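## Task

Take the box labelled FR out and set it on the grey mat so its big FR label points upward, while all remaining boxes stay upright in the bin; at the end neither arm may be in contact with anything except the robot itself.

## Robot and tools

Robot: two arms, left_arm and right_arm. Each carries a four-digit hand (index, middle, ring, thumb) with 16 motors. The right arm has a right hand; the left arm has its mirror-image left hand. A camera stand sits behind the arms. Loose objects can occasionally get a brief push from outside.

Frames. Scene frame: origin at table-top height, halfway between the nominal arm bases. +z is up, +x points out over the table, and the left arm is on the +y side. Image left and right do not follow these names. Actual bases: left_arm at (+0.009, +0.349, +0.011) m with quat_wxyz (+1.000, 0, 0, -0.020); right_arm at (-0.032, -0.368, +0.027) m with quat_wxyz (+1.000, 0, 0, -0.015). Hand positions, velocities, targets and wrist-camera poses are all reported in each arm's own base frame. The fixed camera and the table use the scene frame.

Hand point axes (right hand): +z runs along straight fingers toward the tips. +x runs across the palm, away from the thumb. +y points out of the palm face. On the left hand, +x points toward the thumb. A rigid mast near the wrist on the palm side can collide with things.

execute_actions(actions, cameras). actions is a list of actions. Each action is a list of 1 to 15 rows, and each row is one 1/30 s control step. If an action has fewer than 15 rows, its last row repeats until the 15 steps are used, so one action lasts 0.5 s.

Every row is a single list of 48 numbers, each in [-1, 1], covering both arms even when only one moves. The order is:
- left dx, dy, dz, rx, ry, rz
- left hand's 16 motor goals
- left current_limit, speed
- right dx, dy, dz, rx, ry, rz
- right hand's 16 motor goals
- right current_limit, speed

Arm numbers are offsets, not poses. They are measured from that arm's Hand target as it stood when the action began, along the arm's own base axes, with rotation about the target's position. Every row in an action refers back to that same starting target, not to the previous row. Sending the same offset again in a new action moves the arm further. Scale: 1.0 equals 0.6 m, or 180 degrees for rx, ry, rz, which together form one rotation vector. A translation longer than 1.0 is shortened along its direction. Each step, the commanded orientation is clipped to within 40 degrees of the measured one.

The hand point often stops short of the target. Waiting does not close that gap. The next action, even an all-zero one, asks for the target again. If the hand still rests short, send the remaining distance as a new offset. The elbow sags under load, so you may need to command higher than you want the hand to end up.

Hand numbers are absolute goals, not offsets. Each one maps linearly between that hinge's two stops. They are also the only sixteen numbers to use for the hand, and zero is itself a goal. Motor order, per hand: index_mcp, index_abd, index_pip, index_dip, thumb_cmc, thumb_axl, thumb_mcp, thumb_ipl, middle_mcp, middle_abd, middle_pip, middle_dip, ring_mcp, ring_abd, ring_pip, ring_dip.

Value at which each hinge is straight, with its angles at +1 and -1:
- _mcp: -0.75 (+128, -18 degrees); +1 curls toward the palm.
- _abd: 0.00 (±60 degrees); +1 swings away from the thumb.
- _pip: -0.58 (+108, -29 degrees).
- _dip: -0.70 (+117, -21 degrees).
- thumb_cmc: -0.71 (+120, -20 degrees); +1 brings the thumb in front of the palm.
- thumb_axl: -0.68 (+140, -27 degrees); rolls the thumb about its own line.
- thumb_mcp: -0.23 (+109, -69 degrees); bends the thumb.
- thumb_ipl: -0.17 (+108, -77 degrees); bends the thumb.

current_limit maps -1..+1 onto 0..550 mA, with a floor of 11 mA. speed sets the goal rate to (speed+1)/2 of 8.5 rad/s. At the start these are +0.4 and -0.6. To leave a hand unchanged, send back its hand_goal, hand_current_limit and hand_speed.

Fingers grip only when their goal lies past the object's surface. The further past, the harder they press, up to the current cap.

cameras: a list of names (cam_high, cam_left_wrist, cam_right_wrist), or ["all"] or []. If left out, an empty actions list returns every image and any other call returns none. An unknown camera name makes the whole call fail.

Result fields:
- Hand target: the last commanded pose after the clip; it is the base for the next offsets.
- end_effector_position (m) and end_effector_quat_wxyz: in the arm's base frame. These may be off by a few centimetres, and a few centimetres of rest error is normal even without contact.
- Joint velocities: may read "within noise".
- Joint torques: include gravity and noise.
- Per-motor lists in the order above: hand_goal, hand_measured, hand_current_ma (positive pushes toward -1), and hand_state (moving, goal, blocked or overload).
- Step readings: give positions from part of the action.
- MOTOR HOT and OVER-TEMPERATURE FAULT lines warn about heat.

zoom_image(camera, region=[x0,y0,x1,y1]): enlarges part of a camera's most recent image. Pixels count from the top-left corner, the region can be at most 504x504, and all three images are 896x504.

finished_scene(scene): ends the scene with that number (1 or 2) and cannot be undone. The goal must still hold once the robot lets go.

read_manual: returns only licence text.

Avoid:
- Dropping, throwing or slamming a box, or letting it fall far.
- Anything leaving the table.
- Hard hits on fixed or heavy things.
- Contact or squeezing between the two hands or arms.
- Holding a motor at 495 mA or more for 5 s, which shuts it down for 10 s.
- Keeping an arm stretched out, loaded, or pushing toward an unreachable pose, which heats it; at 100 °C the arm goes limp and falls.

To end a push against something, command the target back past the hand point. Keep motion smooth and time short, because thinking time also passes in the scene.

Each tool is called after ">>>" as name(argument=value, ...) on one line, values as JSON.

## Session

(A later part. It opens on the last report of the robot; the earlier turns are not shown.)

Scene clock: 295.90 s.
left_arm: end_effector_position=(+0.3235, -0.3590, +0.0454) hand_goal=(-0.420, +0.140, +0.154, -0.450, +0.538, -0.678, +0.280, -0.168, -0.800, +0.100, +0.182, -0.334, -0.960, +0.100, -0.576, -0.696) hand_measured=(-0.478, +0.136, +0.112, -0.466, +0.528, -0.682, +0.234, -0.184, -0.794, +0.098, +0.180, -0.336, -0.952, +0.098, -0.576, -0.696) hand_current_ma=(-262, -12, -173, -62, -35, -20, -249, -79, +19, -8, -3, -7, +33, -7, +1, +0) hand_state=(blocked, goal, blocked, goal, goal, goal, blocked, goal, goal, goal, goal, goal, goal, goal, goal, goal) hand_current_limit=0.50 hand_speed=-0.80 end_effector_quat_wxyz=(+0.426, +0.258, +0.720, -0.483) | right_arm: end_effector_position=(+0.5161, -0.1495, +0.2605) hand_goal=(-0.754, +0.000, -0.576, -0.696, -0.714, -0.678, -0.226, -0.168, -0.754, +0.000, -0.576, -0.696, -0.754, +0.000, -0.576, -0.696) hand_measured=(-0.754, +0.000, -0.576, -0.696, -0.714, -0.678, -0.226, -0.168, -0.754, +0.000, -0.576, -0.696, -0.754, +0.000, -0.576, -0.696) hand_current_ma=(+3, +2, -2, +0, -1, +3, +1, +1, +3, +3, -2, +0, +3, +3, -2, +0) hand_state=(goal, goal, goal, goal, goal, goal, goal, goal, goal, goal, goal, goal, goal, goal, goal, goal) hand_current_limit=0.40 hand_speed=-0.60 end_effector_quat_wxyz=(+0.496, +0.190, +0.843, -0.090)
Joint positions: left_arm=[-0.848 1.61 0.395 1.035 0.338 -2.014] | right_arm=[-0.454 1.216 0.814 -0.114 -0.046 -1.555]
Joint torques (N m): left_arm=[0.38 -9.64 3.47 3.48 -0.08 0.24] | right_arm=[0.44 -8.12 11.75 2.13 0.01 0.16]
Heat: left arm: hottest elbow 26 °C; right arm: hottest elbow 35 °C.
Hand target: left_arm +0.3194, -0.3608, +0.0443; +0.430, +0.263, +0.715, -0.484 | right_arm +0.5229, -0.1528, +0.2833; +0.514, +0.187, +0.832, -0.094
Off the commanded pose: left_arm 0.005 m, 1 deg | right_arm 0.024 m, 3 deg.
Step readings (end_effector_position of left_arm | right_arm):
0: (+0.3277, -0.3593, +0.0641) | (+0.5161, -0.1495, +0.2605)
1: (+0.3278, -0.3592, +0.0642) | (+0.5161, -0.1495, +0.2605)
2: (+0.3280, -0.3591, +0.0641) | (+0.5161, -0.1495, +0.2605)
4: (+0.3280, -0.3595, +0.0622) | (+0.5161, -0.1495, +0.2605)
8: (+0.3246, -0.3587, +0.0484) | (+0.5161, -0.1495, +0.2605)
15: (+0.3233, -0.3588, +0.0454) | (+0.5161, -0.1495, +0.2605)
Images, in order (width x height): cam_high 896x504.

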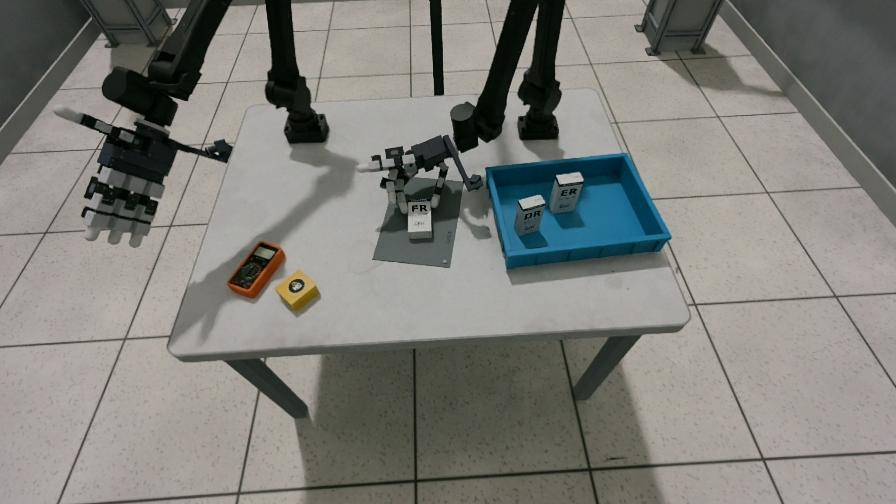

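>>> execute_actions(actions=[[[0,0,-0.012,0,0,0,-0.45,0.14,0.1533,-0.449,0.539,-0.678,0.25,-0.168,-0.8,0.1,0.1825,-0.333,-0.96,0.1,-0.576,-0.696,0.5,-0.9,0,0,0,0,0,0,-0.754,0,-0.576,-0.696,-0.714,-0.678,-0.226,-0.168,-0.754,0,-0.576,-0.696,-0.754,0,-0.576,-0.696,0.4,-0.6]]], cameras=["cam_high"])

>>> zoom_image(camera="cam_high", region=[370, 170, 460, 260])

Scene clock: 301.37 s.
left_arm: end_effector_position=(+0.3248, -0.3603, +0.0434) hand_goal=(-0.450, +0.140, +0.154, -0.450, +0.538, -0.678, +0.250, -0.168, -0.800, +0.100, +0.182, -0.334, -0.960, +0.100, -0.576, -0.696) hand_measured=(-0.478, +0.138, +0.122, -0.464, +0.532, -0.680, +0.226, -0.184, -0.794, +0.098, +0.180, -0.336, -0.952, +0.098, -0.576, -0.696) hand_current_ma=(-120, -8, -130, -51, -19, -8, -125, -79, +19, -8, -3, -7, +33, -7, +1, +0) hand_state=(blocked, goal, blocked, goal, goal, goal, blocked, goal, goal, goal, goal, goal, goal, goal, goal, goal) hand_current_limit=0.50 hand_speed=-0.90 end_effector_quat_wxyz=(+0.432, +0.258, +0.715, -0.486) | right_arm: end_effector_position=(+0.5161, -0.1495, +0.2605) hand_goal=(-0.754, +0.000, -0.576, -0.696, -0.714, -0.678, -0.226, -0.168, -0.754, +0.000, -0.576, -0.696, -0.754, +0.000, -0.576, -0.696) hand_measured=(-0.754, +0.000, -0.576, -0.696, -0.714, -0.678, -0.226, -0.168, -0.754, +0.000, -0.576, -0.696, -0.754, +0.000, -0.576, -0.696) hand_current_ma=(+3, +2, -2, +0, -1, +3, +1, +1, +3, +3, -2, +0, +3, +3, -2, +0) hand_state=(goal, goal, goal, goal, goal, goal, goal, goal, goal, goal, goal, goal, goal, goal, goal, goal) hand_current_limit=0.40 hand_speed=-0.60 end_effector_quat_wxyz=(+0.496, +0.190, +0.843, -0.090)
Joint positions: left_arm=[-0.848 1.636 0.395 1.075 0.338 -2.014] | right_arm=[-0.454 1.216 0.814 -0.114 -0.046 -1.555]
Joint torques (N m): left_arm=[0.38 -9.29 3.21 3.19 -0.06 0.24] | right_arm=[0.44 -8.06 11.74 2.13 0.01 0.16]
Heat: left arm: hottest elbow 25 °C; right arm: hottest elbow 35 °C.
Hand target: left_arm +0.3194, -0.3608, +0.0371; +0.430, +0.263, +0.715, -0.484 | right_arm +0.5229, -0.1528, +0.2833; +0.514, +0.187, +0.832, -0.094
Off the commanded pose: left_arm 0.008 m, 1 deg | right_arm 0.024 m, 3 deg.
Step readings (end_effector_position of left_arm | right_arm):
0: (+0.3235, -0.3590, +0.0454) | (+0.5161, -0.1495, +0.2605)
1: (+0.3235, -0.3590, +0.0453) | (+0.5161, -0.1495, +0.2605)
2: (+0.3236, -0.3591, +0.0453) | (+0.5161, -0.1495, +0.2605)
4: (+0.3240, -0.3595, +0.0444) | (+0.5161, -0.1495, +0.2605)
8: (+0.3245, -0.3600, +0.0435) | (+0.5161, -0.1495, +0.2605)
15: (+0.3248, -0.3603, +0.0435) | (+0.5161, -0.1495, +0.2605)
Images, in order (width x height): cam_high 896x504.

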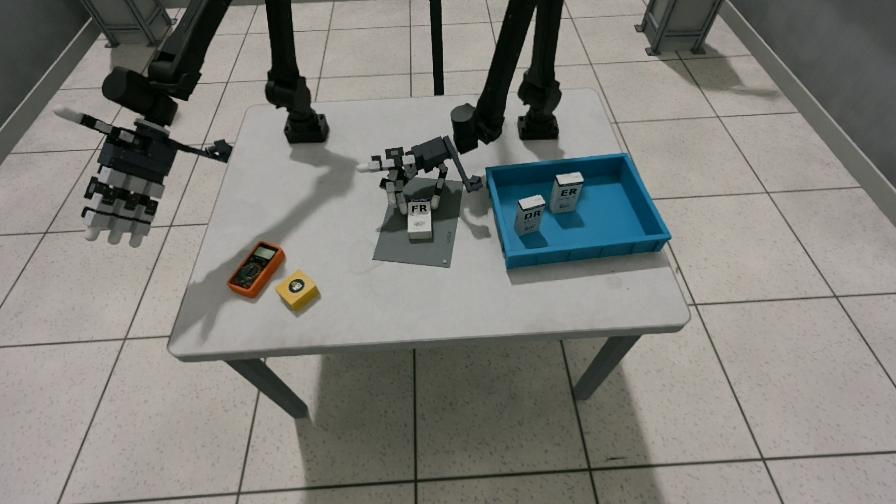

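Scaled by 5.600.

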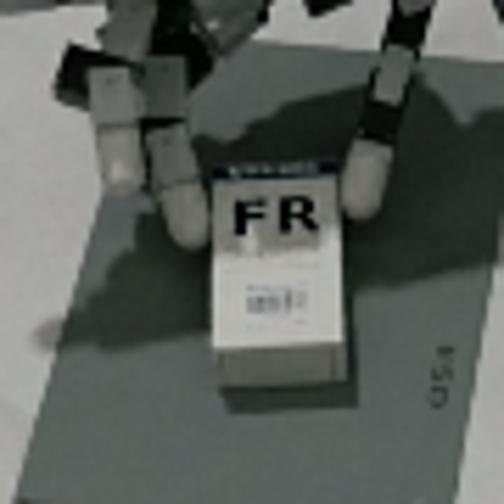

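>>> execute_actions(actions=[[[0,0,0.006,0,0,0,-0.485,0.14,0.1533,-0.449,0.539,-0.678,0.215,-0.168,-0.8,0.1,0.1825,-0.333,-0.96,0.1,-0.576,-0.696,0.5,-0.92,0,0,0,0,0,0,-0.754,0,-0.576,-0.696,-0.714,-0.678,-0.226,-0.168,-0.754,0,-0.576,-0.696,-0.754,0,-0.576,-0.696,0.4,-0.6]],[[0,0,0,0,0,0,-0.55,0.14,0.1533,-0.449,0.539,-0.678,0.14,-0.168,-0.8,0.1,0.1825,-0.333,-0.96,0.1,-0.576,-0.696,0.5,-0.9,0,0,0,0,0,0,-0.754,0,-0.576,-0.696,-0.714,-0.678,-0.226,-0.168,-0.754,0,-0.576,-0.696,-0.754,0,-0.576,-0.696,0.4,-0.6]],[[0,0,0,0,0,0,-0.65,0.14,0.1533,-0.449,0.539,-0.678,0.06,-0.168,-0.8,0.1,0.1825,-0.333,-0.96,0.1,-0.576,-0.696,0.5,-0.85,0,0,0,0,0,0,-0.754,0,-0.576,-0.696,-0.714,-0.678,-0.226,-0.168,-0.754,0,-0.576,-0.696,-0.754,0,-0.576,-0.696,0.4,-0.6]]], cameras=["cam_high"])

>>> zoom_image(camera="cam_high", region=[370, 170, 460, 260])

Scene clock: 310.13 s.
left_arm: end_effector_position=(+0.3248, -0.3603, +0.0434) hand_goal=(-0.650, +0.140, +0.154, -0.450, +0.538, -0.678, +0.060, -0.168, -0.800, +0.100, +0.182, -0.334, -0.960, +0.100, -0.576, -0.696) hand_measured=(-0.640, +0.138, +0.152, -0.452, +0.532, -0.680, +0.062, -0.170, -0.794, +0.098, +0.180, -0.336, -0.952, +0.098, -0.576, -0.696) hand_current_ma=(+36, -8, -6, -7, -19, -8, +6, -10, +19, -8, -3, -7, +33, -7, +1, +0) hand_state=(goal, goal, goal, goal, goal, goal, goal, goal, goal, goal, goal, goal, goal, goal, goal, goal) hand_current_limit=0.50 hand_speed=-0.85 end_effector_quat_wxyz=(+0.432, +0.258, +0.715, -0.486) | right_arm: end_effector_position=(+0.5161, -0.1495, +0.2605) hand_goal=(-0.754, +0.000, -0.576, -0.696, -0.714, -0.678, -0.226, -0.168, -0.754, +0.000, -0.576, -0.696, -0.754, +0.000, -0.576, -0.696) hand_measured=(-0.754, +0.000, -0.576, -0.696, -0.714, -0.678, -0.226, -0.168, -0.754, +0.000, -0.576, -0.696, -0.754, +0.000, -0.576, -0.696) hand_current_ma=(+3, +2, -2, +0, -1, +3, +1, +1, +3, +3, -2, +0, +3, +3, -2, +0) hand_state=(goal, goal, goal, goal, goal, goal, goal, goal, goal, goal, goal, goal, goal, goal, goal, goal) hand_current_limit=0.40 hand_speed=-0.60 end_effector_quat_wxyz=(+0.496, +0.190, +0.843, -0.090)
Joint positions: left_arm=[-0.848 1.636 0.395 1.075 0.338 -2.014] | right_arm=[-0.454 1.216 0.814 -0.114 -0.046 -1.555]
Joint torques (N m): left_arm=[0.38 -10.58 3.26 2.54 -0.06 0.24] | right_arm=[0.38 -8.06 11.74 2.13 0.02 0.16]
Heat: left arm: hottest elbow 25 °C; right arm: hottest elbow 35 °C.
Hand target: left_arm +0.3194, -0.3608, +0.0407; +0.430, +0.263, +0.715, -0.484 | right_arm +0.5229, -0.1528, +0.2833; +0.514, +0.187, +0.832, -0.094
Off the commanded pose: left_arm 0.006 m, 1 deg | right_arm 0.024 m, 3 deg.
Step readings (end_effector_position of left_arm | right_arm):
0: (+0.3248, -0.3603, +0.0434) | (+0.5161, -0.1495, +0.2605)
1: (+0.3248, -0.3603, +0.0434) | (+0.5161, -0.1495, +0.2605)
2: (+0.3248, -0.3603, +0.0434) | (+0.5161, -0.1495, +0.2605)
4: (+0.3248, -0.3603, +0.0434) | (+0.5161, -0.1495, +0.2605)
8: (+0.3248, -0.3603, +0.0434) | (+0.5161, -0.1495, +0.2605)
15: (+0.3248, -0.3603, +0.0434) | (+0.5161, -0.1495, +0.2605)
16: (+0.3248, -0.3603, +0.0434) | (+0.5161, -0.1495, +0.2605)
17: (+0.3248, -0.3603, +0.0434) | (+0.5161, -0.1495, +0.2605)
19: (+0.3248, -0.3603, +0.0434) | (+0.5161, -0.1495, +0.2605)
23: (+0.3248, -0.3603, +0.0434) | (+0.5161, -0.1495, +0.2605)
30: (+0.3248, -0.3603, +0.0434) | (+0.5161, -0.1495, +0.2605)
31: (+0.3248, -0.3603, +0.0434) | (+0.5161, -0.1495, +0.2605)
32: (+0.3248, -0.3603, +0.0434) | (+0.5161, -0.1495, +0.2605)
34: (+0.3248, -0.3603, +0.0434) | (+0.5161, -0.1495, +0.2605)
38: (+0.3248, -0.3603, +0.0434) | (+0.5161, -0.1495, +0.2605)
45: (+0.3248, -0.3603, +0.0434) | (+0.5161, -0.1495, +0.2605)
Images, in order (width x height): cam_high 896x504.

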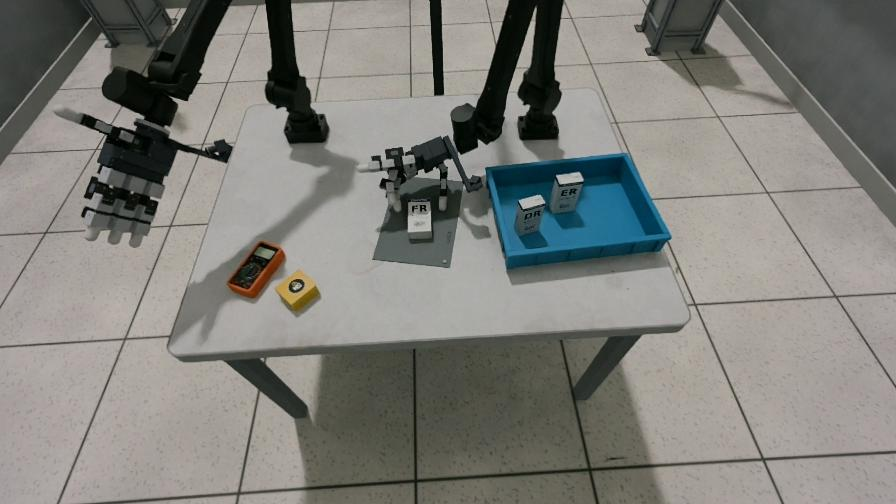

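Scaled by 5.600.

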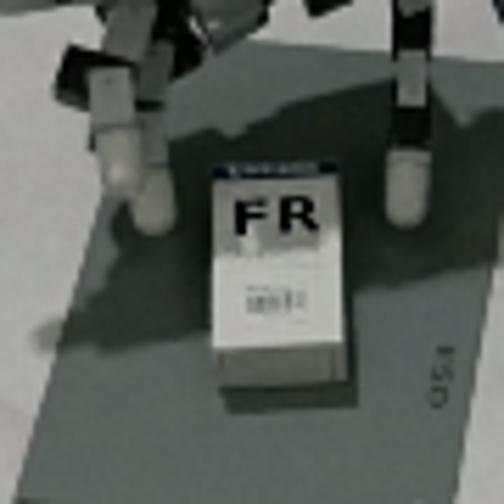

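>>> execute_actions(actions=[[[0.003,0,0.05,0,0,0,-0.65,0.14,0.1533,-0.449,0.539,-0.678,0.06,-0.168,-0.8,0.1,0.1825,-0.333,-0.96,0.1,-0.576,-0.696,0.4,-0.6,0,0,0,0,0,0,-0.754,0,-0.576,-0.696,-0.714,-0.678,-0.226,-0.168,-0.754,0,-0.576,-0.696,-0.754,0,-0.576,-0.696,0.4,-0.6]],[[0,0,0.08,0,0,0,-0.65,0.14,0.1533,-0.449,0.539,-0.678,0.06,-0.168,-0.8,0.1,0.1825,-0.333,-0.96,0.1,-0.576,-0.696,0.4,-0.6,0,0,0,0,0,0,-0.754,0,-0.576,-0.696,-0.714,-0.678,-0.226,-0.168,-0.754,0,-0.576,-0.696,-0.754,0,-0.576,-0.696,0.4,-0.6]],[[0,0,0.09,0,0,0,-0.65,0.14,0.1533,-0.449,0.539,-0.678,0.06,-0.168,-0.8,0.1,0.1825,-0.333,-0.96,0.1,-0.576,-0.696,0.4,-0.6,0,0,0,0,0,0,-0.754,0,-0.576,-0.696,-0.714,-0.678,-0.226,-0.168,-0.754,0,-0.576,-0.696,-0.754,0,-0.576,-0.696,0.4,-0.6]],[[0,0,0.09,0,0,0,-0.65,0.14,0.1533,-0.449,0.539,-0.678,0.06,-0.168,-0.8,0.1,0.1825,-0.333,-0.96,0.1,-0.576,-0.696,0.4,-0.6,0,0,0,0,0,0,-0.754,0,-0.576,-0.696,-0.714,-0.678,-0.226,-0.168,-0.754,0,-0.576,-0.696,-0.754,0,-0.576,-0.696,0.4,-0.6]]], cameras=["cam_high"])

>>> zoom_image(camera="cam_high", region=[350, 150, 510, 290])

Scene clock: 322.30 s.
left_arm: end_effector_position=(+0.3134, -0.3474, +0.2037) hand_goal=(-0.650, +0.140, +0.154, -0.450, +0.538, -0.678, +0.060, -0.168, -0.800, +0.100, +0.182, -0.334, -0.960, +0.100, -0.576, -0.696) hand_measured=(-0.642, +0.138, +0.152, -0.452, +0.532, -0.680, +0.062, -0.170, -0.794, +0.098, +0.180, -0.336, -0.952, +0.098, -0.576, -0.696) hand_current_ma=(+31, -8, -5, -7, -19, -8, +5, -9, +19, -8, -3, -7, +33, -7, +1, +0) hand_state=(goal, goal, goal, goal, goal, goal, goal, goal, goal, goal, goal, goal, goal, goal, goal, goal) hand_current_limit=0.40 hand_speed=-0.60 end_effector_quat_wxyz=(+0.420, +0.258, +0.727, -0.479) | right_arm: end_effector_position=(+0.5161, -0.1495, +0.2605) hand_goal=(-0.754, +0.000, -0.576, -0.696, -0.714, -0.678, -0.226, -0.168, -0.754, +0.000, -0.576, -0.696, -0.754, +0.000, -0.576, -0.696) hand_measured=(-0.754, +0.000, -0.576, -0.696, -0.714, -0.678, -0.226, -0.168, -0.754, +0.000, -0.576, -0.696, -0.754, +0.000, -0.576, -0.696) hand_current_ma=(+3, +2, -2, +0, -1, +3, +1, +1, +3, +3, -2, +0, +3, +3, -2, +0) hand_state=(goal, goal, goal, goal, goal, goal, goal, goal, goal, goal, goal, goal, goal, goal, goal, goal) hand_current_limit=0.40 hand_speed=-0.60 end_effector_quat_wxyz=(+0.496, +0.190, +0.843, -0.090)
Joint positions: left_arm=[-0.848 1.036 0.547 0.288 0.338 -2.014] | right_arm=[-0.454 1.216 0.814 -0.114 -0.046 -1.555]
Joint torques (N m): left_arm=[0.67 -6.12 11.34 1.77 0.13 0.24] | right_arm=[0.38 -8.06 11.74 2.13 0.02 0.16]
Heat: left arm: hottest elbow 25 °C; right arm: hottest elbow 35 °C.
Hand target: left_arm +0.3213, -0.3608, +0.2269; +0.430, +0.263, +0.715, -0.484 | right_arm +0.5229, -0.1528, +0.2833; +0.514, +0.187, +0.832, -0.094
Off the commanded pose: left_arm 0.028 m, 2 deg | right_arm 0.024 m, 3 deg.
Step readings (end_effector_position of left_arm | right_arm):
0: (+0.3248, -0.3603, +0.0434) | (+0.5161, -0.1495, +0.2605)
1: (+0.3248, -0.3602, +0.0433) | (+0.5161, -0.1495, +0.2605)
2: (+0.3245, -0.3599, +0.0432) | (+0.5161, -0.1495, +0.2605)
4: (+0.3235, -0.3587, +0.0453) | (+0.5161, -0.1495, +0.2605)
8: (+0.3236, -0.3589, +0.0637) | (+0.5161, -0.1495, +0.2605)
15: (+0.3229, -0.3581, +0.0705) | (+0.5161, -0.1495, +0.2605)
16: (+0.3225, -0.3577, +0.0695) | (+0.5161, -0.1495, +0.2605)
17: (+0.3216, -0.3566, +0.0684) | (+0.5161, -0.1495, +0.2605)
19: (+0.3191, -0.3538, +0.0718) | (+0.5161, -0.1495, +0.2605)
23: (+0.3168, -0.3512, +0.0987) | (+0.5161, -0.1495, +0.2605)
30: (+0.3136, -0.3475, +0.1049) | (+0.5161, -0.1495, +0.2605)
31: (+0.3130, -0.3469, +0.1031) | (+0.5161, -0.1495, +0.2605)
32: (+0.3125, -0.3463, +0.1024) | (+0.5161, -0.1495, +0.2605)
34: (+0.3098, -0.3432, +0.1049) | (+0.5161, -0.1495, +0.2605)
38: (+0.3087, -0.3420, +0.1332) | (+0.5161, -0.1495, +0.2605)
45: (+0.3138, -0.3477, +0.1574) | (+0.5161, -0.1495, +0.2605)
46: (+0.3132, -0.3471, +0.1557) | (+0.5161, -0.1495, +0.2605)
47: (+0.3125, -0.3463, +0.1540) | (+0.5161, -0.1495, +0.2605)
49: (+0.3100, -0.3435, +0.1537) | (+0.5161, -0.1495, +0.2605)
53: (+0.3092, -0.3426, +0.1776) | (+0.5161, -0.1495, +0.2605)
60: (+0.3141, -0.3482, +0.2063) | (+0.5161, -0.1495, +0.2605)
Images, in order (width x height): cam_high 896x504.

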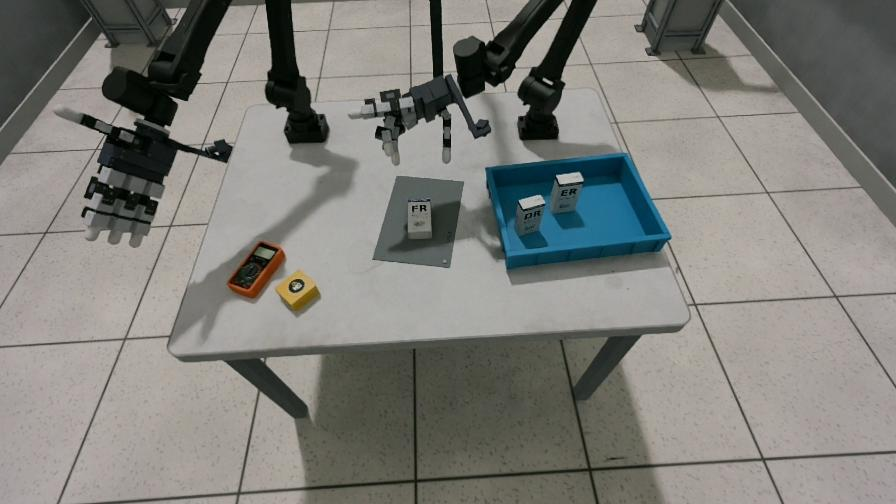

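Scaled by 3.150.

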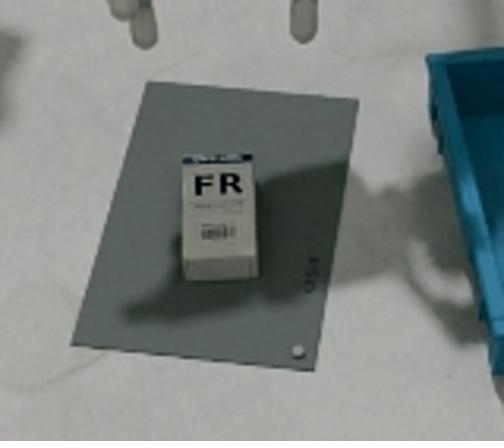

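FR is lying on the mat with the large FR facing up. ER and DR are standing in the bin, and both hands are clear.

>>> finished_scene(scene=2)

The scene is finished: the task was done.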